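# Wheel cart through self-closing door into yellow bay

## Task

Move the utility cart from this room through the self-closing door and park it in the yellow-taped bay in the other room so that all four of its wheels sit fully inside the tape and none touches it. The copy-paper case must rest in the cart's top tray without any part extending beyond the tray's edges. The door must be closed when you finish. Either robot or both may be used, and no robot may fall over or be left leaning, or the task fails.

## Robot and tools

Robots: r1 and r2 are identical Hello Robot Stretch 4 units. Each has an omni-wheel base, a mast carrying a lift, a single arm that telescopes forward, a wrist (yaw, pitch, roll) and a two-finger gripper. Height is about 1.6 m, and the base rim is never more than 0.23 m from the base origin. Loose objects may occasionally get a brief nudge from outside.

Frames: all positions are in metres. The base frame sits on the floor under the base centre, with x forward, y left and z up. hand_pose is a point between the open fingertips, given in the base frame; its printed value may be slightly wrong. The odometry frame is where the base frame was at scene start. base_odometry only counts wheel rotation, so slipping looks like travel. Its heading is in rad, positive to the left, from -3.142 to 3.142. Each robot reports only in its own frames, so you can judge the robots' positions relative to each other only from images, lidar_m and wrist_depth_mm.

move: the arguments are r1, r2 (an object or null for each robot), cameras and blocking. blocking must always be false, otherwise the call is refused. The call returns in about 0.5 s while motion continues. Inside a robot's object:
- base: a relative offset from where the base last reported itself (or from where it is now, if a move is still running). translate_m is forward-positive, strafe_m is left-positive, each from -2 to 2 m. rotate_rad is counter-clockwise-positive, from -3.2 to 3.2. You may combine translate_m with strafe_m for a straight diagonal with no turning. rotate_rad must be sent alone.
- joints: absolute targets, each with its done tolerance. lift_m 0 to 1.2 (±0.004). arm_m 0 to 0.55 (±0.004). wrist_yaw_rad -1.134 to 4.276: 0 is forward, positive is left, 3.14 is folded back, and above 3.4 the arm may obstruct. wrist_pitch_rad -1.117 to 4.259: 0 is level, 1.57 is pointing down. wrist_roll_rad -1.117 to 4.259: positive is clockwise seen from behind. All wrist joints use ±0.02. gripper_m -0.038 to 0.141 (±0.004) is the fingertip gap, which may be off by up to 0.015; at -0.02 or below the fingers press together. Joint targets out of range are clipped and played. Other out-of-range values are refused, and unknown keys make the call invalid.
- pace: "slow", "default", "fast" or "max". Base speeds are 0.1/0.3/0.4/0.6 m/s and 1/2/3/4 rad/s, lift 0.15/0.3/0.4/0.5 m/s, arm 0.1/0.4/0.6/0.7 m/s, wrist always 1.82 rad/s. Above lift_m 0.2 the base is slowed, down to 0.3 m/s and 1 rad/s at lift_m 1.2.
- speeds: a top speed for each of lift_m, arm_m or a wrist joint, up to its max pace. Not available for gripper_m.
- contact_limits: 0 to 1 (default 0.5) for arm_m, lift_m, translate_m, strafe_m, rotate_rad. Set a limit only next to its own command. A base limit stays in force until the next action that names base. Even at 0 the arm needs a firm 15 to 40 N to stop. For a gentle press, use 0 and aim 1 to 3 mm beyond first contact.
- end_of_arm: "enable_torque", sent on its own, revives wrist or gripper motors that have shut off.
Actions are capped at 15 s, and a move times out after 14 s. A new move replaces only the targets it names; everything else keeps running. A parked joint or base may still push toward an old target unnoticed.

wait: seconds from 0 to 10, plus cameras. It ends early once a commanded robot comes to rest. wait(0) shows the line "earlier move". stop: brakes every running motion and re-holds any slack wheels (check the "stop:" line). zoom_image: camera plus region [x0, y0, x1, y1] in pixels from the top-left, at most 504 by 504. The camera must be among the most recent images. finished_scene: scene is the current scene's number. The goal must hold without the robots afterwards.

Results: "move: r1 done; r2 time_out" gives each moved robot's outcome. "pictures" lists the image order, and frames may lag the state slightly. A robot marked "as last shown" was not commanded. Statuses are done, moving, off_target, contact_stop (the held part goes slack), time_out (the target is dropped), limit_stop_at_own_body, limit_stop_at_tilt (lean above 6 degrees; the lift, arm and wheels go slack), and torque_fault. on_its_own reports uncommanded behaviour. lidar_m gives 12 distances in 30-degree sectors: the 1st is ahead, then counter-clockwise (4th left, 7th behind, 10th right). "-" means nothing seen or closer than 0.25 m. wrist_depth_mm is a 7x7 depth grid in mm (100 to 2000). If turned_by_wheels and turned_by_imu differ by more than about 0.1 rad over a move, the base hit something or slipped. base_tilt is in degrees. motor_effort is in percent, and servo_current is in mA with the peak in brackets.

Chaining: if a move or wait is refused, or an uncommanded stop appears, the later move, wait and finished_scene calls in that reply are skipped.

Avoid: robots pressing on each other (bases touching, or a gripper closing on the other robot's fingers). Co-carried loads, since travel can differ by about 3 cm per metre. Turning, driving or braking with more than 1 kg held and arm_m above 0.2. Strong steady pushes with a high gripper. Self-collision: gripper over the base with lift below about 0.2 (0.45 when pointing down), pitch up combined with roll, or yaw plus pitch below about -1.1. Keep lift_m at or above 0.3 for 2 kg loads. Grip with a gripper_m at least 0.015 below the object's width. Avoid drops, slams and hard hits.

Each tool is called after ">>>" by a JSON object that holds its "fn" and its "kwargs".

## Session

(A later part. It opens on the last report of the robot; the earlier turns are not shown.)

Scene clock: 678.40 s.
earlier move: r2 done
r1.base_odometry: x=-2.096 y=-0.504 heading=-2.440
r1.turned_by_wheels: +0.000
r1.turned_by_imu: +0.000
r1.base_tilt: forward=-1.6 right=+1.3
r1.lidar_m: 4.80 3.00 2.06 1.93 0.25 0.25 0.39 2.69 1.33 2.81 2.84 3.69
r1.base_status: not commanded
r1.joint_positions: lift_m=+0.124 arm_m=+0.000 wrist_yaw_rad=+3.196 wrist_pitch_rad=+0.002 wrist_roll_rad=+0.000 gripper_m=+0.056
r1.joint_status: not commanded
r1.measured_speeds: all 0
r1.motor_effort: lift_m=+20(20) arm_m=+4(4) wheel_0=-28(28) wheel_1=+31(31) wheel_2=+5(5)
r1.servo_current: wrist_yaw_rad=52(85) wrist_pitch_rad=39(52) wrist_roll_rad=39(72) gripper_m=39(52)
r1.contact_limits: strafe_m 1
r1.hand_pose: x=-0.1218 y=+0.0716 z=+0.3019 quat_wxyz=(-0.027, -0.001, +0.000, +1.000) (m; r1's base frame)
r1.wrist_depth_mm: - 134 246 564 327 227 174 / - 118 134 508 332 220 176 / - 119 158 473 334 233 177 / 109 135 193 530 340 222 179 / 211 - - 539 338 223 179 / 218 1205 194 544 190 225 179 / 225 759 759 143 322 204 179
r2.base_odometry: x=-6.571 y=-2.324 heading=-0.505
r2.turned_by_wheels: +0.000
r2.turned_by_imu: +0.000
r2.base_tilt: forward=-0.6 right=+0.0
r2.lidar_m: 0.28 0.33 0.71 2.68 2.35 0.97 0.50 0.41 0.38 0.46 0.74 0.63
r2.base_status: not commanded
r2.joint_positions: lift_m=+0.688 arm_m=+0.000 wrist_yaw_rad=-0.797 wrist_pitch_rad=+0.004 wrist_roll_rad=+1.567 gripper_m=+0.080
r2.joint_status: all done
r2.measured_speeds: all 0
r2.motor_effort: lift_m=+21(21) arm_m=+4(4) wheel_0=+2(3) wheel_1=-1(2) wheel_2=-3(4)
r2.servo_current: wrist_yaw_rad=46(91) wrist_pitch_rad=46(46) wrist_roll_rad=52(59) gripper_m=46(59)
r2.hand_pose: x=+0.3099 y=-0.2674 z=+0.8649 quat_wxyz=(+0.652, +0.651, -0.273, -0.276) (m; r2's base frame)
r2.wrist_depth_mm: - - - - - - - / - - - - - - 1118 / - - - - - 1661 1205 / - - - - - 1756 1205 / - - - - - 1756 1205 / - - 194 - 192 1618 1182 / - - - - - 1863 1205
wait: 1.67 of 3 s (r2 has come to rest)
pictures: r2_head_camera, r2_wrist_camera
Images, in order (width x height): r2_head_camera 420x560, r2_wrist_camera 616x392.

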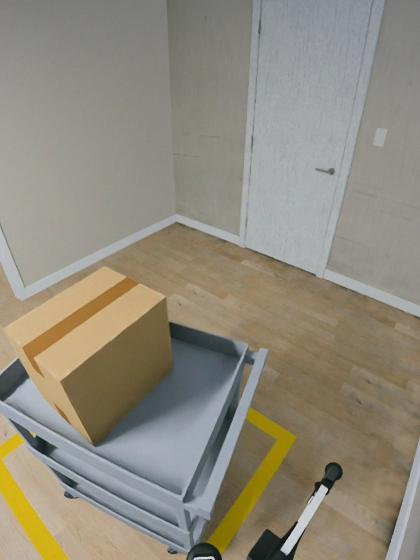

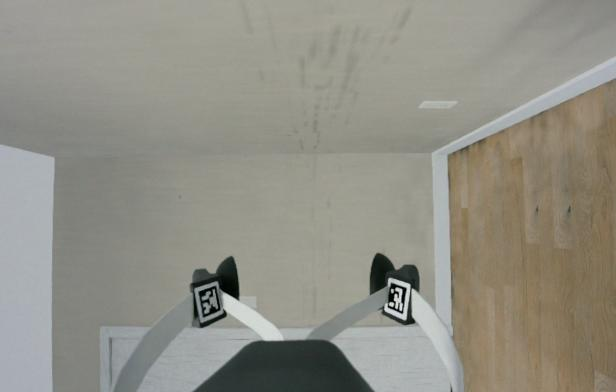

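>>> {"fn": "move", "kwargs": {"blocking": false, "cameras": [], "r2": {"joints":{"lift_m":1.0}}}}

>>> {"fn": "wait", "kwargs": {"seconds": 4, "cameras": []}}

>>> {"fn": "move", "kwargs": {"blocking": false, "cameras": [], "r2": {"base":{"translate_m":-0.35,"strafe_m":0.23},"joints":{"wrist_yaw_rad":3.0}}}}

>>> {"fn": "wait", "kwargs": {"seconds": 5, "cameras": ["r2_head_left_camera","r2_head_camera","r2_head_right_camera"]}}

Scene clock: 687.50 s.
move: r2 moving
r1: as last shown
r1.lidar_m: 4.83 3.03 2.06 1.92 0.26 0.25 0.43 2.68 1.35 2.81 2.84 3.69
r1.motor_effort: lift_m=+19(20) arm_m=+4(4) wheel_0=-28(28) wheel_1=+30(31) wheel_2=+5(5)
r1.servo_current: wrist_yaw_rad=39(65) wrist_pitch_rad=39(46) wrist_roll_rad=72(72) gripper_m=39(46)
r1.contact_limits: strafe_m 1
r1.wrist_depth_mm: - 134 247 559 325 227 175 / - 118 134 512 330 220 176 / - 119 158 469 334 233 177 / 109 135 193 525 340 222 178 / 211 - - 539 338 224 179 / 218 1205 193 539 190 225 180 / 226 750 750 143 320 204 179
r2.base_odometry: x=-6.571 y=-2.324 heading=-0.505
r2.turned_by_wheels: +0.000
r2.turned_by_imu: +0.000
r2.base_tilt: forward=-0.7 right=+0.1
r2.lidar_m: 0.26 0.33 0.75 2.68 2.36 0.95 0.51 0.41 0.37 0.46 0.76 0.58
r2.base_status: not commanded
r2.joint_positions: lift_m=+0.726 arm_m=+0.000 wrist_yaw_rad=-0.797 wrist_pitch_rad=+0.004 wrist_roll_rad=+1.567 gripper_m=+0.080
r2.joint_status: lift_m moving
r2.measured_speeds: translate_m=+0.000 strafe_m=+0.000 rotate_rad=+0.000 lift_m=+0.146 arm_m=+0.000 wrist_yaw_rad=+0.000 wrist_pitch_rad=+0.000 wrist_roll_rad=+0.000
r2.motor_effort: lift_m=+23(24) arm_m=+4(4) wheel_0=+2(3) wheel_1=-2(2) wheel_2=-3(4)
r2.servo_current: wrist_yaw_rad=39(59) wrist_pitch_rad=46(46) wrist_roll_rad=46(59) gripper_m=52(52)
r2.hand_pose: x=+0.3099 y=-0.2674 z=+0.9029 quat_wxyz=(+0.652, +0.651, -0.273, -0.276) (m; r2's base frame)
r2.wrist_depth_mm: - - - - - - - / - - - - - - 1138 / - - - - - 1708 1255 / - - - - - 1863 1255 / - - - - - 1808 1281 / - - 193 - 193 1708 1255 / - - - - - 1983 1229
pictures: none
No camera images: "cameras" was empty.

Scene clock: 689.33 s.
earlier move: r2 done
r1.base_odometry: x=-2.096 y=-0.504 heading=-2.440
r1.turned_by_wheels: +0.000
r1.turned_by_imu: +0.000
r1.base_tilt: forward=-1.6 right=+1.3
r1.lidar_m: 4.82 2.99 2.05 1.93 0.28 0.25 0.41 2.67 1.31 2.81 2.83 3.68
r1.base_status: not commanded
r1.joint_positions: lift_m=+0.124 arm_m=+0.000 wrist_yaw_rad=+3.196 wrist_pitch_rad=+0.002 wrist_roll_rad=+0.000 gripper_m=+0.056
r1.joint_status: not commanded
r1.measured_speeds: all 0
r1.motor_effort: lift_m=+19(20) arm_m=+4(4) wheel_0=-28(28) wheel_1=+31(31) wheel_2=+5(5)
r1.servo_current: wrist_yaw_rad=52(65) wrist_pitch_rad=39(52) wrist_roll_rad=46(72) gripper_m=39(46)
r1.contact_limits: strafe_m 1
r1.hand_pose: x=-0.1218 y=+0.0716 z=+0.3019 quat_wxyz=(-0.027, -0.001, +0.000, +1.000) (m; r1's base frame)
r1.wrist_depth_mm: - 134 246 569 325 227 175 / - 118 134 508 332 221 176 / - 119 158 469 336 232 177 / 109 135 194 525 338 222 178 / 211 - - 539 338 224 179 / 218 1229 193 544 190 224 179 / 224 759 759 143 320 205 179
r2.base_odometry: x=-6.571 y=-2.324 heading=-0.505
r2.turned_by_wheels: +0.000
r2.turned_by_imu: +0.000
r2.base_tilt: forward=-0.7 right=+0.1
r2.lidar_m: 0.25 0.33 0.76 2.67 2.37 0.98 0.51 0.39 0.38 0.44 0.76 0.58
r2.base_status: not commanded
r2.joint_positions: lift_m=+1.000 arm_m=+0.000 wrist_yaw_rad=-0.797 wrist_pitch_rad=+0.004 wrist_roll_rad=+1.567 gripper_m=+0.080
r2.joint_status: all done
r2.measured_speeds: all 0
r2.motor_effort: lift_m=+21(27) arm_m=+4(4) wheel_0=+3(3) wheel_1=-2(2) wheel_2=-3(4)
r2.servo_current: wrist_yaw_rad=52(65) wrist_pitch_rad=39(46) wrist_roll_rad=33(59) gripper_m=52(59)
r2.hand_pose: x=+0.3099 y=-0.2674 z=+1.1769 quat_wxyz=(+0.652, +0.651, -0.273, -0.276) (m; r2's base frame)
r2.wrist_depth_mm: - - - - - - - / - - - - - - - / - - - - - - 1618 / - - - - - - 1618 / - - - - - - 1618 / - - 194 - 193 - 1618 / - - - - - - 1618
wait: 1.83 of 4 s (r2 has come to rest)
pictures: none
No camera images: "cameras" was empty.

Scene clock: 689.83 s.
move: r2 moving
r1: as last shown
r1.lidar_m: 4.83 3.01 2.07 1.94 0.25 0.25 0.40 2.69 1.34 2.81 2.88 3.69
r1.motor_effort: lift_m=+19(20) arm_m=+4(4) wheel_0=-27(28) wheel_1=+31(31) wheel_2=+5(5)
r1.servo_current: wrist_yaw_rad=59(59) wrist_pitch_rad=33(46) wrist_roll_rad=59(59) gripper_m=39(46)
r1.contact_limits: strafe_m 1
r1.wrist_depth_mm: - 134 246 564 327 228 174 / - 118 134 508 330 220 176 / - 119 158 469 334 232 177 / 109 135 193 530 338 221 179 / 211 - - 535 336 224 179 / 218 1229 194 544 191 224 179 / 224 759 759 143 322 204 179
r2.base_odometry: x=-6.588 y=-2.293 heading=-0.504
r2.turned_by_wheels: +0.001
r2.turned_by_imu: +0.001
r2.base_tilt: forward=-0.6 right=+0.1
r2.lidar_m: 0.31 0.38 2.44 2.67 2.34 0.97 0.48 0.40 0.38 0.43 0.76 0.58
r2.base_status: translate_m moving; strafe_m moving
r2.joint_positions: lift_m=+1.000 arm_m=+0.000 wrist_yaw_rad=-0.237 wrist_pitch_rad=+0.004 wrist_roll_rad=+1.567 gripper_m=+0.080
r2.joint_status: wrist_yaw_rad moving
r2.measured_speeds: translate_m=-0.114 strafe_m=+0.073 rotate_rad=+0.000 lift_m=+0.000 arm_m=+0.000 wrist_yaw_rad=+1.738 wrist_pitch_rad=+0.000 wrist_roll_rad=+0.000
r2.motor_effort: lift_m=+21(22) arm_m=+4(4) wheel_0=-8(11) wheel_1=+8(8) wheel_2=+11(12)
r2.servo_current: wrist_yaw_rad=85(111) wrist_pitch_rad=46(52) wrist_roll_rad=52(59) gripper_m=59(59)
r2.hand_pose: x=+0.4306 y=-0.1528 z=+1.1769 quat_wxyz=(+0.703, +0.701, -0.082, -0.085) (m; r2's base frame)
r2.wrist_depth_mm: - - - - - - 1661 / - - - - - - 1661 / - - - - - - 1661 / - - - - - - 1661 / - - - - - - 1537 / - - 194 - 192 - 452 / - - - - - - 535
pictures: none
No camera images: "cameras" was empty.

Scene clock: 692.10 s.
earlier move: r2 done
r1.base_odometry: x=-2.096 y=-0.504 heading=-2.440
r1.turned_by_wheels: +0.000
r1.turned_by_imu: +0.000
r1.base_tilt: forward=-1.6 right=+1.3
r1.lidar_m: 4.83 2.99 2.06 1.92 0.26 0.25 0.41 2.68 1.34 2.79 2.85 3.69
r1.base_status: not commanded
r1.joint_positions: lift_m=+0.124 arm_m=+0.000 wrist_yaw_rad=+3.196 wrist_pitch_rad=+0.002 wrist_roll_rad=+0.000 gripper_m=+0.056
r1.joint_status: not commanded
r1.measured_speeds: all 0
r1.motor_effort: lift_m=+20(20) arm_m=+4(4) wheel_0=-28(29) wheel_1=+30(31) wheel_2=+5(5)
r1.servo_current: wrist_yaw_rad=59(72) wrist_pitch_rad=46(52) wrist_roll_rad=39(59) gripper_m=39(46)
r1.contact_limits: strafe_m 1
r1.hand_pose: x=-0.1218 y=+0.0716 z=+0.3019 quat_wxyz=(-0.027, -0.001, +0.000, +1.000) (m; r1's base frame)
r1.wrist_depth_mm: - 134 247 559 325 227 175 / - 118 134 508 330 220 176 / - 119 158 469 336 233 177 / 109 135 193 525 336 224 178 / 212 - - 539 338 224 179 / 218 1229 193 544 190 225 179 / 224 759 759 143 319 204 179
r2.base_odometry: x=-6.766 y=-1.953 heading=-0.505
r2.turned_by_wheels: +0.000
r2.turned_by_imu: +0.000
r2.base_tilt: forward=-0.7 right=+0.1
r2.lidar_m: 0.65 0.88 2.46 2.37 1.95 0.87 0.46 0.32 0.35 0.39 0.66 0.63
r2.base_status: done
r2.joint_positions: lift_m=+1.000 arm_m=+0.000 wrist_yaw_rad=+2.997 wrist_pitch_rad=+0.004 wrist_roll_rad=+1.567 gripper_m=+0.080
r2.joint_status: all done
r2.measured_speeds: all 0
r2.motor_effort: lift_m=+21(22) arm_m=+4(4) wheel_0=-2(13) wheel_1=+4(8) wheel_2=+4(13)
r2.servo_current: wrist_yaw_rad=46(137) wrist_pitch_rad=46(52) wrist_roll_rad=46(65) gripper_m=46(59)
r2.hand_pose: x=-0.1019 y=+0.1280 z=+1.1769 quat_wxyz=(+0.052, +0.050, +0.704, +0.706) (m; r2's base frame)
r2.wrist_depth_mm: - - - - - - 1618 / - - - - - - 1576 / - - - - - - - / - - - - - - - / - - - - - - - / - - 189 - 185 - - / - 127 273 - - - -
wait: 2.27 of 5 s (r2 has come to rest)
pictures: r2_head_camera, r2_head_left_camera, r2_head_right_camera
Images, in order (width x height): r2_head_camera 420x560, r2_head_left_camera 420x672, r2_head_right_camera 420x672.

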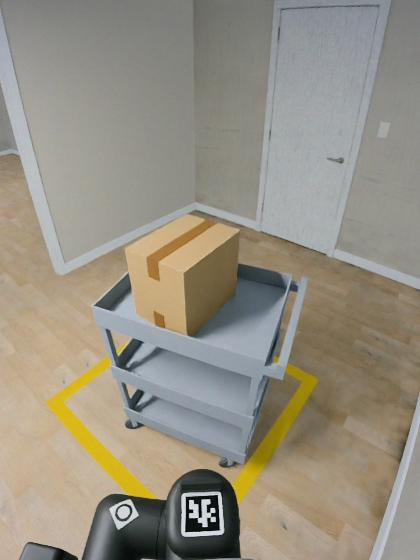

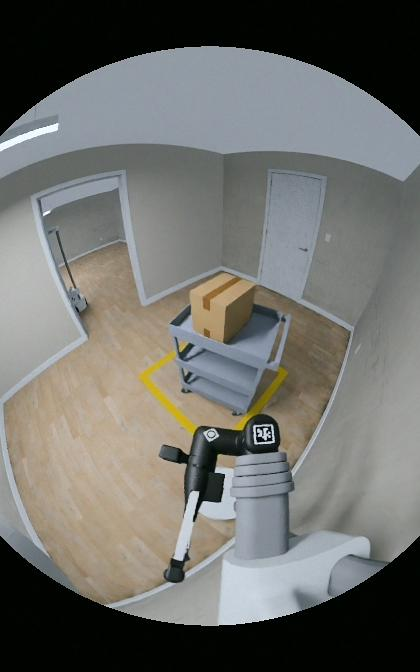

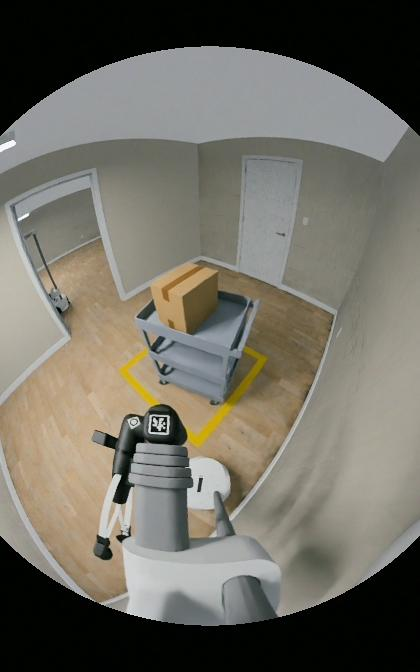

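>>> {"fn": "zoom_image", "kwargs": {"camera": "r2_head_camera", "region": [40, 270, 340, 500]}}

>>> {"fn": "move", "kwargs": {"blocking": false, "cameras": [], "r1": {"base":{"translate_m":0.9,"strafe_m":-0.3},"pace":"slow","contact_limits":{"translate_m":1.0}}}}

>>> {"fn": "move", "kwargs": {"blocking": false, "cameras": [], "r2": {"base":{"translate_m":-0.1,"strafe_m":0.9}}}}

>>> {"fn": "wait", "kwargs": {"seconds": 6, "cameras": ["r2_head_camera"]}}

>>> {"fn": "zoom_image", "kwargs": {"camera": "r2_head_camera", "region": [100, 250, 420, 500]}}

Scaled by 1.680 from the camera's 420x560 image, which has a finer 1200x1600 frame.

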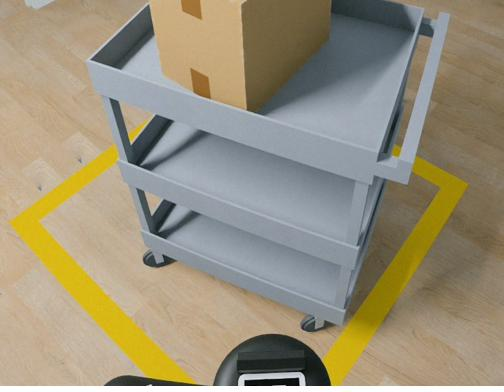

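Scene clock: 699.87 s.
move: r1 moving
r1.base_odometry: x=-2.107 y=-0.510 heading=-2.439
r1.turned_by_wheels: +0.000
r1.turned_by_imu: +0.000
r1.base_tilt: forward=-1.6 right=+1.3
r1.lidar_m: 4.82 2.99 2.05 1.92 0.27 0.25 0.42 1.44 1.34 2.80 2.85 3.71
r1.base_status: translate_m moving; strafe_m moving
r1.joint_positions: lift_m=+0.124 arm_m=+0.000 wrist_yaw_rad=+3.196 wrist_pitch_rad=+0.002 wrist_roll_rad=+0.000 gripper_m=+0.056
r1.joint_status: not commanded
r1.measured_speeds: translate_m=+0.048 strafe_m=-0.015 rotate_rad=-0.001 lift_m=+0.000 arm_m=+0.000 wrist_yaw_rad=+0.000 wrist_pitch_rad=+0.000 wrist_roll_rad=+0.000
r1.motor_effort: lift_m=+19(20) arm_m=+4(4) wheel_0=+0(28) wheel_1=+5(32) wheel_2=-5(5)
r1.servo_current: wrist_yaw_rad=46(59) wrist_pitch_rad=39(46) wrist_roll_rad=39(59) gripper_m=39(46)
r1.contact_limits: translate_m 1
r1.hand_pose: x=-0.1218 y=+0.0716 z=+0.3019 quat_wxyz=(-0.027, -0.001, +0.000, +1.000) (m; r1's base frame)
r1.wrist_depth_mm: - 134 246 508 329 229 175 / - 118 134 512 334 221 176 / - 119 158 473 338 233 177 / 109 135 193 535 342 224 178 / 211 - - 544 342 224 179 / 218 1229 194 549 191 226 180 / 225 750 759 143 320 205 180
r2: as last shown
r2.base_tilt: forward=-0.7 right=+0.0
r2.lidar_m: 0.66 0.86 2.44 2.34 1.95 0.85 0.44 0.34 0.32 0.39 0.67 0.64
r2.motor_effort: lift_m=+21(21) arm_m=+4(4) wheel_0=-3(3) wheel_1=+4(4) wheel_2=+4(4)
r2.servo_current: wrist_yaw_rad=46(52) wrist_pitch_rad=52(52) wrist_roll_rad=52(52) gripper_m=52(59)
r2.wrist_depth_mm: - - - - - - 1618 / - - - - - - 1576 / - - - - - - - / - - - - - - - / - - - - - - - / - - 188 - 186 - - / - 127 273 - - - -
pictures: none
No camera images: "cameras" was empty.

Scene clock: 700.37 s.
earlier move: r1 moving
move: r2 moving
r1.base_odometry: x=-2.144 y=-0.524 heading=-2.439
r1.turned_by_wheels: +0.000
r1.turned_by_imu: +0.000
r1.base_tilt: forward=-1.6 right=+1.2
r1.lidar_m: 4.79 3.05 2.08 1.94 0.25 0.25 0.41 1.40 1.35 2.78 2.82 3.68
r1.base_status: translate_m moving; strafe_m moving
r1.joint_positions: lift_m=+0.124 arm_m=+0.000 wrist_yaw_rad=+3.196 wrist_pitch_rad=+0.002 wrist_roll_rad=+0.000 gripper_m=+0.056
r1.joint_status: not commanded
r1.measured_speeds: translate_m=+0.096 strafe_m=-0.032 rotate_rad=+0.002 lift_m=+0.000 arm_m=+0.000 wrist_yaw_rad=+0.000 wrist_pitch_rad=+0.000 wrist_roll_rad=+0.000
r1.motor_effort: lift_m=+19(20) arm_m=+4(4) wheel_0=+5(8) wheel_1=+8(8) wheel_2=-4(6)
r1.servo_current: wrist_yaw_rad=52(65) wrist_pitch_rad=39(46) wrist_roll_rad=46(52) gripper_m=39(46)
r1.contact_limits: translate_m 1
r1.hand_pose: x=-0.1218 y=+0.0716 z=+0.3019 quat_wxyz=(-0.027, -0.001, +0.000, +1.000) (m; r1's base frame)
r1.wrist_depth_mm: - 134 246 539 340 230 175 / - 118 134 544 342 222 177 / - 119 157 504 345 236 178 / 109 135 194 564 347 225 179 / 211 - - 1661 353 227 179 / 218 1229 193 976 191 229 180 / 226 750 750 143 329 206 180
r2.base_odometry: x=-6.753 y=-1.922 heading=-0.504
r2.turned_by_wheels: +0.000
r2.turned_by_imu: +0.000
r2.base_tilt: forward=-0.7 right=+0.1
r2.lidar_m: 0.68 0.90 2.40 2.33 1.92 0.91 0.46 0.37 0.36 0.40 0.69 0.67
r2.base_status: translate_m moving; strafe_m moving
r2.joint_positions: lift_m=+1.000 arm_m=+0.000 wrist_yaw_rad=+2.997 wrist_pitch_rad=+0.004 wrist_roll_rad=+1.567 gripper_m=+0.080
r2.joint_status: not commanded
r2.measured_speeds: translate_m=-0.014 strafe_m=+0.133 rotate_rad=-0.001 lift_m=+0.000 arm_m=+0.000 wrist_yaw_rad=+0.000 wrist_pitch_rad=+0.000 wrist_roll_rad=+0.000
r2.motor_effort: lift_m=+21(21) arm_m=+4(4) wheel_0=-8(13) wheel_1=+11(11) wheel_2=+5(8)
r2.servo_current: wrist_yaw_rad=46(59) wrist_pitch_rad=46(52) wrist_roll_rad=33(59) gripper_m=46(52)
r2.hand_pose: x=-0.1019 y=+0.1280 z=+1.1769 quat_wxyz=(+0.052, +0.050, +0.704, +0.706) (m; r2's base frame)
r2.wrist_depth_mm: - - - - - - 1618 / - - - - - - 1618 / - - - - - - - / - - - - - - - / - - - - - - - / - - 187 - 185 - - / - 127 273 - - - -
pictures: none
No camera images: "cameras" was empty.

Scene clock: 704.27 s.
earlier move: r1 moving; r2 done
r1.base_odometry: x=-2.506 y=-0.669 heading=-2.439
r1.turned_by_wheels: +0.000
r1.turned_by_imu: -0.001
r1.base_tilt: forward=-1.6 right=+1.3
r1.lidar_m: 4.42 3.26 2.23 2.09 2.11 1.44 0.80 0.57 1.80 2.64 2.68 3.47
r1.base_status: translate_m moving; strafe_m moving
r1.joint_positions: lift_m=+0.124 arm_m=+0.000 wrist_yaw_rad=+3.196 wrist_pitch_rad=+0.002 wrist_roll_rad=+0.000 gripper_m=+0.056
r1.joint_status: not commanded
r1.measured_speeds: translate_m=+0.095 strafe_m=-0.032 rotate_rad=-0.006 lift_m=+0.000 arm_m=+0.000 wrist_yaw_rad=+0.000 wrist_pitch_rad=+0.000 wrist_roll_rad=+0.000
r1.motor_effort: lift_m=+20(20) arm_m=+4(4) wheel_0=+5(8) wheel_1=+4(9) wheel_2=-4(6)
r1.servo_current: wrist_yaw_rad=65(72) wrist_pitch_rad=39(52) wrist_roll_rad=59(72) gripper_m=46(46)
r1.contact_limits: translate_m 1
r1.hand_pose: x=-0.1218 y=+0.0716 z=+0.3019 quat_wxyz=(-0.027, -0.001, +0.000, +1.000) (m; r1's base frame)
r1.wrist_depth_mm: - 134 - - - - - / - 118 134 - - - - / - 119 153 - - - - / 109 135 182 - - - - / 137 - - - - - - / 217 - 191 1160 188 1229 1118 / 215 151 750 798 788 759 750
r2.base_odometry: x=-6.419 y=-1.117 heading=-0.504
r2.turned_by_wheels: +0.000
r2.turned_by_imu: +0.001
r2.base_tilt: forward=-0.7 right=+0.1
r2.lidar_m: 2.45 1.85 1.84 1.55 1.27 1.27 1.17 0.94 0.96 1.10 1.21 1.12
r2.base_status: done
r2.joint_positions: lift_m=+1.000 arm_m=+0.000 wrist_yaw_rad=+2.997 wrist_pitch_rad=+0.004 wrist_roll_rad=+1.567 gripper_m=+0.080
r2.joint_status: not commanded
r2.measured_speeds: all 0
r2.motor_effort: lift_m=+20(21) arm_m=+4(4) wheel_0=-1(13) wheel_1=+1(11) wheel_2=+5(8)
r2.servo_current: wrist_yaw_rad=39(59) wrist_pitch_rad=46(52) wrist_roll_rad=46(59) gripper_m=52(59)
r2.hand_pose: x=-0.1019 y=+0.1280 z=+1.1769 quat_wxyz=(+0.052, +0.050, +0.704, +0.706) (m; r2's base frame)
r2.wrist_depth_mm: - - - - - - - / - - - - - - - / - - - - - - - / - - - - - - 1537 / - - - - - - 1537 / - - 187 - 185 - - / - 127 276 - - - -
wait: 3.90 of 6 s (r2 has come to rest)
pictures: r2_head_camera
Images, in order (width x height): r2_head_camera 420x560.

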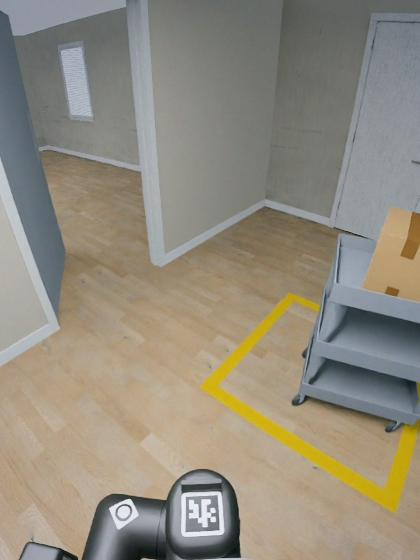

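Scaled by 1.575 from the camera's 420x560 image, which has a finer 1200x1600 frame.

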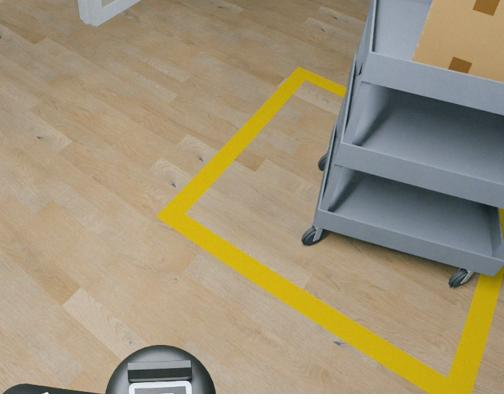

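>>> {"fn": "wait", "kwargs": {"seconds": 7, "cameras": ["r2_head_left_camera","r2_head_camera"]}}

>>> {"fn": "wait", "kwargs": {"seconds": 3, "cameras": ["r2_head_left_camera","r2_head_camera","r1_head_camera"]}}

Scene clock: 715.93 s.
earlier move: r1 done
r1.base_odometry: x=-2.977 y=-0.856 heading=-2.440
r1.turned_by_wheels: +0.000
r1.turned_by_imu: -0.001
r1.base_tilt: forward=-1.6 right=+1.3
r1.lidar_m: 3.98 3.57 2.46 2.30 2.35 1.93 1.80 1.85 2.41 2.42 2.48 3.20
r1.base_status: done
r1.joint_positions: lift_m=+0.124 arm_m=+0.000 wrist_yaw_rad=+3.196 wrist_pitch_rad=+0.002 wrist_roll_rad=+0.000 gripper_m=+0.056
r1.joint_status: not commanded
r1.measured_speeds: all 0
r1.motor_effort: lift_m=+19(20) arm_m=+4(4) wheel_0=+3(9) wheel_1=+2(9) wheel_2=-2(6)
r1.servo_current: wrist_yaw_rad=52(72) wrist_pitch_rad=46(52) wrist_roll_rad=46(72) gripper_m=39(52)
r1.contact_limits: translate_m 1
r1.hand_pose: x=-0.1218 y=+0.0716 z=+0.3019 quat_wxyz=(-0.027, -0.001, +0.000, +1.000) (m; r1's base frame)
r1.wrist_depth_mm: - 134 - - - - - / - 118 134 - - - - / - 119 153 - - - - / 109 135 182 - - - - / 137 1708 1756 1863 1808 1756 1708 / 218 1229 194 1182 187 1255 1098 / 225 750 750 788 759 750 759
r2.base_odometry: x=-6.419 y=-1.117 heading=-0.504
r2.turned_by_wheels: +0.000
r2.turned_by_imu: +0.001
r2.base_tilt: forward=-0.7 right=+0.0
r2.lidar_m: 2.33 1.84 1.84 1.54 1.27 1.27 1.19 0.95 0.95 1.07 1.21 1.12
r2.base_status: done
r2.joint_positions: lift_m=+1.000 arm_m=+0.000 wrist_yaw_rad=+2.997 wrist_pitch_rad=+0.004 wrist_roll_rad=+1.567 gripper_m=+0.080
r2.joint_status: not commanded
r2.measured_speeds: all 0
r2.motor_effort: lift_m=+21(21) arm_m=+4(4) wheel_0=-1(13) wheel_1=+1(11) wheel_2=+5(8)
r2.servo_current: wrist_yaw_rad=52(65) wrist_pitch_rad=39(52) wrist_roll_rad=59(65) gripper_m=52(59)
r2.hand_pose: x=-0.1019 y=+0.1280 z=+1.1769 quat_wxyz=(+0.052, +0.050, +0.704, +0.706) (m; r2's base frame)
r2.wrist_depth_mm: - - - - - - - / - - - - - - - / - - - - - - - / - - - - - - 1499 / - - - - - - 1576 / - - 187 - 185 - - / - 127 274 - - - -
wait: 0.00 of 7 s (r1 has come to rest)
pictures: r2_head_camera, r2_head_left_camera
Images, in order (width x height): r2_head_camera 420x560, r2_head_left_camera 420x672.

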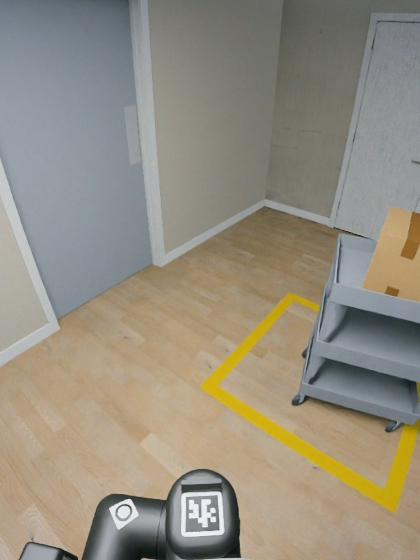

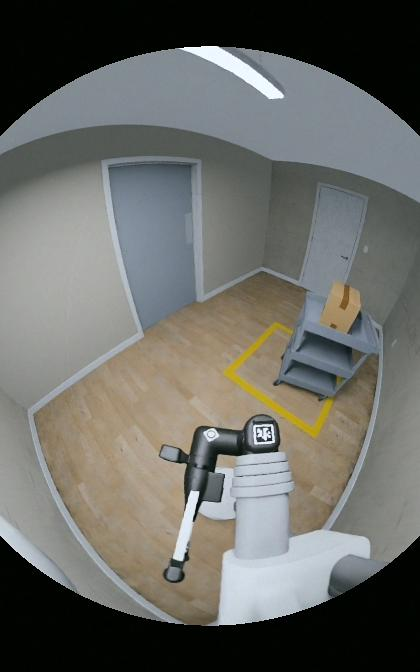

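Scene clock: 718.93 s.
r1.base_odometry: x=-2.977 y=-0.856 heading=-2.440
r1.turned_by_wheels: +0.000
r1.turned_by_imu: +0.000
r1.base_tilt: forward=-1.6 right=+1.2
r1.lidar_m: 3.96 3.57 2.44 2.27 2.30 1.94 1.80 1.82 2.41 2.43 2.47 3.18
r1.base_status: done
r1.joint_positions: lift_m=+0.124 arm_m=+0.000 wrist_yaw_rad=+3.196 wrist_pitch_rad=+0.002 wrist_roll_rad=+0.000 gripper_m=+0.056
r1.joint_status: not commanded
r1.measured_speeds: all 0
r1.motor_effort: lift_m=+20(20) arm_m=+4(4) wheel_0=+3(9) wheel_1=+2(9) wheel_2=-2(6)
r1.servo_current: wrist_yaw_rad=46(72) wrist_pitch_rad=46(52) wrist_roll_rad=52(72) gripper_m=39(52)
r1.contact_limits: translate_m 1
r1.hand_pose: x=-0.1218 y=+0.0716 z=+0.3019 quat_wxyz=(-0.027, -0.001, +0.000, +1.000) (m; r1's base frame)
r1.wrist_depth_mm: - 134 - - - - - / - 118 134 - - - - / - 119 153 - - - - / 109 135 183 - - - - / 137 1756 1708 1863 1921 1708 1708 / 218 1229 193 1182 187 1229 1098 / 225 750 759 788 778 759 750
r2.base_odometry: x=-6.419 y=-1.117 heading=-0.504
r2.turned_by_wheels: +0.000
r2.turned_by_imu: +0.000
r2.base_tilt: forward=-0.7 right=+0.1
r2.lidar_m: 2.33 1.85 1.83 1.52 1.26 1.27 1.16 0.96 0.93 1.08 1.18 1.11
r2.base_status: done
r2.joint_positions: lift_m=+1.000 arm_m=+0.000 wrist_yaw_rad=+2.997 wrist_pitch_rad=+0.004 wrist_roll_rad=+1.567 gripper_m=+0.080
r2.joint_status: not commanded
r2.measured_speeds: all 0
r2.motor_effort: lift_m=+20(21) arm_m=+4(4) wheel_0=-1(13) wheel_1=+1(11) wheel_2=+5(8)
r2.servo_current: wrist_yaw_rad=46(65) wrist_pitch_rad=46(52) wrist_roll_rad=39(65) gripper_m=52(59)
r2.hand_pose: x=-0.1019 y=+0.1280 z=+1.1769 quat_wxyz=(+0.052, +0.050, +0.704, +0.706) (m; r2's base frame)
r2.wrist_depth_mm: - - - - - - - / - - - - - - - / - - - - - - - / - - - - - - 1499 / - - - - - - 1618 / - - 187 - 186 - - / - 127 274 - - - -
wait: 3.00 s; at rest by 0.27 s
pictures: r1_head_camera, r2_head_camera, r2_head_left_camera
Images, in order (width x height): r1_head_camera 420x560, r2_head_camera 420x560, r2_head_left_camera 420x672.

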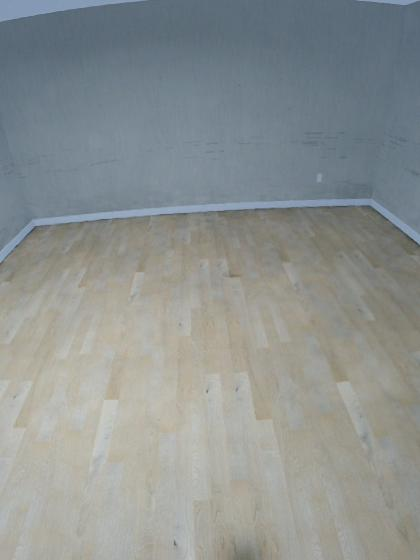

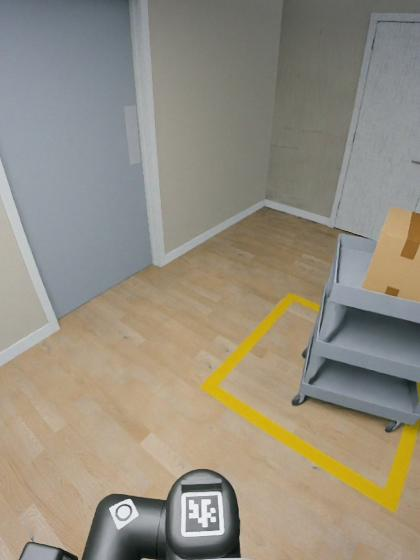

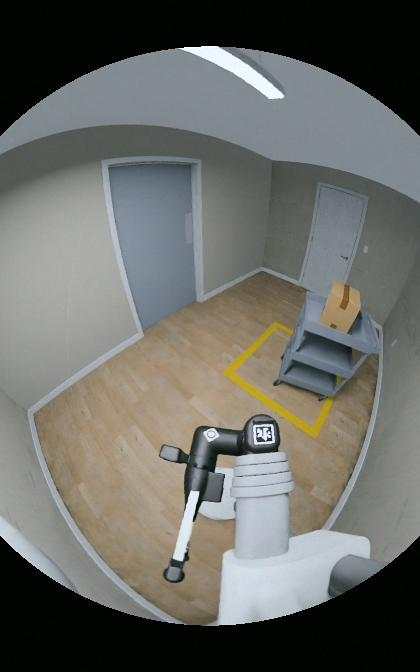

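>>> {"fn": "move", "kwargs": {"blocking": false, "cameras": [], "r2": {"base":{"translate_m":1.0,"strafe_m":0.2}}}}

>>> {"fn": "wait", "kwargs": {"seconds": 6, "cameras": []}}

>>> {"fn": "move", "kwargs": {"blocking": false, "cameras": [], "r2": {"base":{"rotate_rad":-1.2}}}}

>>> {"fn": "wait", "kwargs": {"seconds": 5, "cameras": ["r2_head_camera","r2_head_right_camera"]}}

>>> {"fn": "zoom_image", "kwargs": {"camera": "r2_head_camera", "region": [0, 200, 420, 560]}}

Scene clock: 724.73 s.
move: r2 moving
r1: as last shown
r1.base_tilt: forward=-1.6 right=+1.3
r1.lidar_m: 3.95 3.56 2.42 2.29 2.35 1.93 1.79 1.82 2.45 2.45 2.45 3.18
r1.motor_effort: lift_m=+19(20) arm_m=+4(4) wheel_0=+3(3) wheel_1=+2(2) wheel_2=-2(2)
r1.servo_current: wrist_yaw_rad=39(65) wrist_pitch_rad=33(52) wrist_roll_rad=46(59) gripper_m=39(46)
r1.contact_limits: translate_m 1
r1.wrist_depth_mm: - 134 - - - - - / - 118 134 - - - - / - 119 153 - - - - / 109 135 183 - - - - / 137 1756 1708 1921 1863 1708 1661 / 218 1205 194 1182 188 1229 1098 / 225 750 759 798 788 750 750
r2.base_odometry: x=-6.389 y=-1.127 heading=-0.504
r2.turned_by_wheels: +0.000
r2.turned_by_imu: +0.001
r2.base_tilt: forward=-0.7 right=+0.1
r2.lidar_m: 2.31 1.81 1.80 1.55 1.29 1.26 1.20 0.99 0.98 1.11 1.18 1.08
r2.base_status: translate_m moving; strafe_m moving
r2.joint_positions: lift_m=+1.000 arm_m=+0.000 wrist_yaw_rad=+2.997 wrist_pitch_rad=+0.004 wrist_roll_rad=+1.567 gripper_m=+0.080
r2.joint_status: not commanded
r2.measured_speeds: translate_m=+0.121 strafe_m=+0.024 rotate_rad=+0.002 lift_m=+0.000 arm_m=+0.000 wrist_yaw_rad=+0.000 wrist_pitch_rad=+0.000 wrist_roll_rad=+0.000
r2.motor_effort: lift_m=+21(21) arm_m=+4(4) wheel_0=+7(10) wheel_1=+8(9) wheel_2=-11(13)
r2.servo_current: wrist_yaw_rad=46(59) wrist_pitch_rad=46(46) wrist_roll_rad=52(52) gripper_m=59(59)
r2.hand_pose: x=-0.1019 y=+0.1280 z=+1.1769 quat_wxyz=(+0.052, +0.050, +0.704, +0.706) (m; r2's base frame)
r2.wrist_depth_mm: - - - - - - - / - - - - - - - / - - - - - - 1397 / - - - - - - 1499 / - - - - - - 1618 / - - 188 - 186 - 1464 / - 128 272 - - - -
pictures: none
No camera images: "cameras" was empty.

Scene clock: 729.10 s.
earlier move: r2 done
r1.base_odometry: x=-2.977 y=-0.856 heading=-2.440
r1.turned_by_wheels: +0.000
r1.turned_by_imu: +0.000
r1.base_tilt: forward=-1.6 right=+1.3
r1.lidar_m: 3.95 3.56 2.44 2.28 2.33 1.94 1.79 1.83 2.41 2.43 2.46 3.23
r1.base_status: not commanded
r1.joint_positions: lift_m=+0.124 arm_m=+0.000 wrist_yaw_rad=+3.196 wrist_pitch_rad=+0.002 wrist_roll_rad=+0.000 gripper_m=+0.056
r1.joint_status: not commanded
r1.measured_speeds: all 0
r1.motor_effort: lift_m=+20(20) arm_m=+4(4) wheel_0=+2(3) wheel_1=+2(3) wheel_2=-2(3)
r1.servo_current: wrist_yaw_rad=52(65) wrist_pitch_rad=39(52) wrist_roll_rad=52(72) gripper_m=46(52)
r1.contact_limits: translate_m 1
r1.hand_pose: x=-0.1218 y=+0.0716 z=+0.3019 quat_wxyz=(-0.027, -0.001, +0.000, +1.000) (m; r1's base frame)
r1.wrist_depth_mm: - 134 - - - - - / - 118 134 - - - - / - 119 153 - - - - / 109 135 183 - - - - / 137 1708 1661 1921 1863 1756 1708 / 218 1229 193 1182 187 1229 1098 / 225 759 759 798 778 768 750
r2.base_odometry: x=-5.447 y=-1.425 heading=-0.504
r2.turned_by_wheels: +0.000
r2.turned_by_imu: +0.002
r2.base_tilt: forward=-0.6 right=+0.1
r2.lidar_m: 1.37 1.13 1.03 1.14 1.91 1.88 2.13 1.76 1.76 0.70 0.88 2.36
r2.base_status: done
r2.joint_positions: lift_m=+1.000 arm_m=+0.000 wrist_yaw_rad=+2.997 wrist_pitch_rad=+0.004 wrist_roll_rad=+1.567 gripper_m=+0.080
r2.joint_status: not commanded
r2.measured_speeds: all 0
r2.motor_effort: lift_m=+21(21) arm_m=+4(4) wheel_0=+4(10) wheel_1=+3(10) wheel_2=-3(14)
r2.servo_current: wrist_yaw_rad=39(65) wrist_pitch_rad=46(52) wrist_roll_rad=52(65) gripper_m=52(59)
r2.hand_pose: x=-0.1019 y=+0.1280 z=+1.1769 quat_wxyz=(+0.052, +0.050, +0.704, +0.706) (m; r2's base frame)
r2.wrist_depth_mm: - - - - - - 1661 / - - - - - 1863 1618 / - - - - - - 1618 / - - - - - - 1661 / - - - - - - 1708 / - - 194 - 192 - 1661 / - - 301 - - - 1618
wait: 4.37 of 6 s (r2 has come to rest)
pictures: none
No camera images: "cameras" was empty.

Scene clock: 729.60 s.
move: r2 moving
r1: as last shown
r1.lidar_m: 3.95 3.57 2.45 2.29 2.35 1.94 1.81 1.81 2.44 2.42 2.47 3.20
r1.motor_effort: lift_m=+19(20) arm_m=+4(4) wheel_0=+2(3) wheel_1=+2(2) wheel_2=-2(2)
r1.servo_current: wrist_yaw_rad=46(59) wrist_pitch_rad=46(46) wrist_roll_rad=52(52) gripper_m=46(46)
r1.contact_limits: translate_m 1
r1.wrist_depth_mm: - 134 - - - - - / - 118 134 - - - - / - 119 153 - - - - / 109 135 183 - - - - / 137 1756 1708 1863 1808 1756 1708 / 218 1205 194 1160 188 1229 1098 / 225 759 759 798 778 750 750
r2.base_odometry: x=-5.447 y=-1.425 heading=-0.706
r2.turned_by_wheels: -0.202
r2.turned_by_imu: -0.196
r2.base_tilt: forward=-0.7 right=+0.0
r2.lidar_m: 1.49 1.18 1.03 1.09 1.49 1.89 1.97 1.85 1.75 0.74 0.77 2.84
r2.base_status: rotate_rad moving
r2.joint_positions: lift_m=+1.000 arm_m=+0.000 wrist_yaw_rad=+2.997 wrist_pitch_rad=+0.004 wrist_roll_rad=+1.567 gripper_m=+0.080
r2.joint_status: not commanded
r2.measured_speeds: translate_m=+0.000 strafe_m=-0.001 rotate_rad=-0.786 lift_m=+0.000 arm_m=+0.000 wrist_yaw_rad=+0.000 wrist_pitch_rad=+0.000 wrist_roll_rad=+0.000
r2.motor_effort: lift_m=+21(21) arm_m=+4(4) wheel_0=+9(9) wheel_1=+9(10) wheel_2=+10(10)
r2.servo_current: wrist_yaw_rad=59(59) wrist_pitch_rad=46(46) wrist_roll_rad=39(52) gripper_m=52(52)
r2.hand_pose: x=-0.1019 y=+0.1280 z=+1.1769 quat_wxyz=(+0.052, +0.050, +0.704, +0.706) (m; r2's base frame)
r2.wrist_depth_mm: - - - - - - 1618 / - - - - - 1808 1661 / - - - - - - 1618 / - - - - - - 1661 / - - - - - - 1661 / - - 193 - 192 - 1661 / - - 301 - - - 1618
pictures: none
No camera images: "cameras" was empty.

Scene clock: 731.13 s.
earlier move: r2 done
r1.base_odometry: x=-2.977 y=-0.856 heading=-2.440
r1.turned_by_wheels: +0.000
r1.turned_by_imu: +0.000
r1.base_tilt: forward=-1.6 right=+1.2
r1.lidar_m: 3.97 3.58 2.45 2.28 2.35 1.92 1.80 1.81 2.44 2.43 2.48 3.18
r1.base_status: not commanded
r1.joint_positions: lift_m=+0.124 arm_m=+0.000 wrist_yaw_rad=+3.196 wrist_pitch_rad=+0.002 wrist_roll_rad=+0.000 gripper_m=+0.056
r1.joint_status: not commanded
r1.measured_speeds: all 0
r1.motor_effort: lift_m=+20(20) arm_m=+4(4) wheel_0=+3(3) wheel_1=+2(2) wheel_2=-2(2)
r1.servo_current: wrist_yaw_rad=46(59) wrist_pitch_rad=39(46) wrist_roll_rad=52(59) gripper_m=39(46)
r1.contact_limits: translate_m 1
r1.hand_pose: x=-0.1218 y=+0.0716 z=+0.3019 quat_wxyz=(-0.027, -0.001, +0.000, +1.000) (m; r1's base frame)
r1.wrist_depth_mm: - 134 - - - - - / - 118 134 - - - - / - 119 153 - - - - / 109 135 183 - - - - / 137 1708 1708 1863 1808 1708 1708 / 218 1205 194 1160 188 1182 1098 / 225 750 750 788 778 759 750
r2.base_odometry: x=-5.447 y=-1.425 heading=-1.703
r2.turned_by_wheels: -0.997
r2.turned_by_imu: -0.970
r2.base_tilt: forward=-0.7 right=+0.0
r2.lidar_m: 0.75 2.86 1.43 1.16 1.00 1.11 1.59 1.87 2.01 1.80 1.74 0.73
r2.base_status: done
r2.joint_positions: lift_m=+1.000 arm_m=+0.000 wrist_yaw_rad=+2.997 wrist_pitch_rad=+0.004 wrist_roll_rad=+1.567 gripper_m=+0.080
r2.joint_status: not commanded
r2.measured_speeds: all 0
r2.motor_effort: lift_m=+20(21) arm_m=+4(4) wheel_0=+4(12) wheel_1=+3(10) wheel_2=+4(10)
r2.servo_current: wrist_yaw_rad=46(59) wrist_pitch_rad=39(52) wrist_roll_rad=52(59) gripper_m=52(59)
r2.hand_pose: x=-0.1019 y=+0.1280 z=+1.1769 quat_wxyz=(+0.052, +0.050, +0.704, +0.706) (m; r2's base frame)
r2.wrist_depth_mm: - - - - - - - / - - - - - - - / - - - - - - - / 1708 - - - - - 1576 / - - - - - - 1661 / - - 194 - 192 - 1618 / - 129 274 - - - 1661
wait: 1.53 of 5 s (r2 has come to rest)
pictures: r2_head_camera, r2_head_right_camera
Images, in order (width x height): r2_head_camera 420x560, r2_head_right_camera 420x672.

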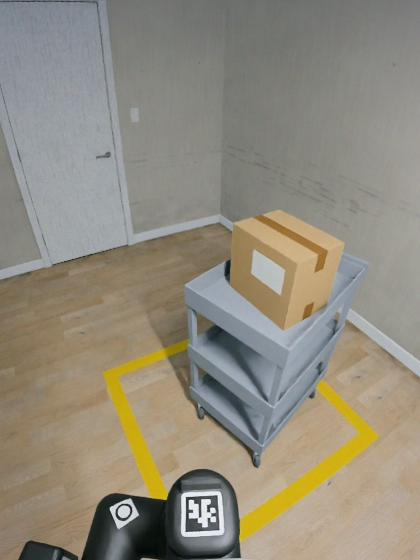

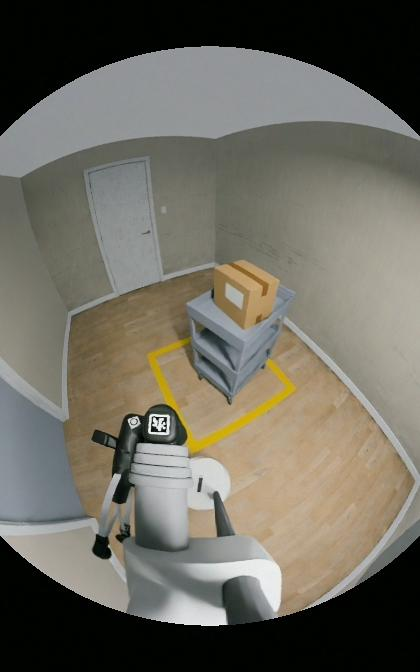

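Scaled by 1.200 from the camera's 420x560 image, which has a finer 1200x1600 frame.

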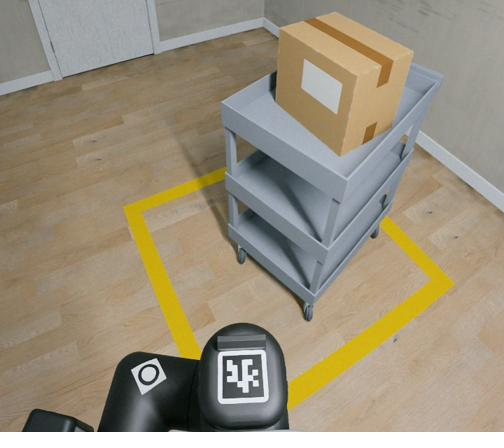

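>>> {"fn": "zoom_image", "kwargs": {"camera": "r2_head_camera", "region": [250, 340, 400, 460]}}

>>> {"fn": "zoom_image", "kwargs": {"camera": "r2_head_camera", "region": [170, 200, 380, 350]}}

Scaled by 3.360 from the camera's 420x560 image, which has a finer 1200x1600 frame.

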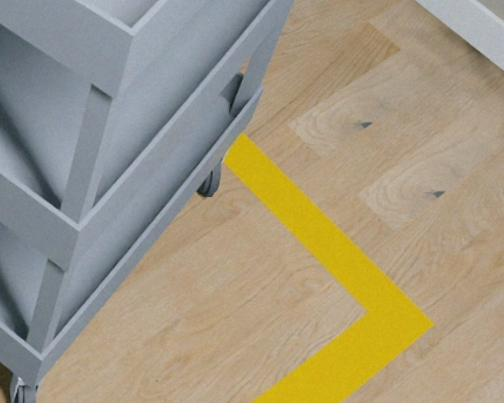

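Scaled by 2.400 from the camera's 420x560 image, which has a finer 1200x1600 frame.

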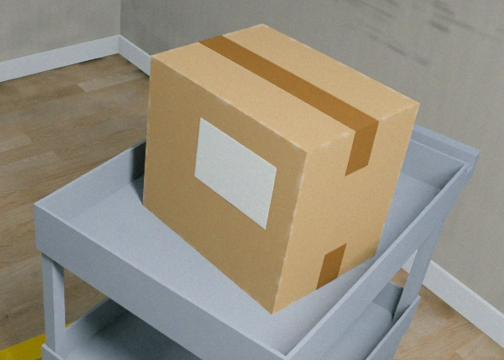

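>>> {"fn": "finished_scene", "kwargs": {"scene": 2}}

The scene is finished: the task was done.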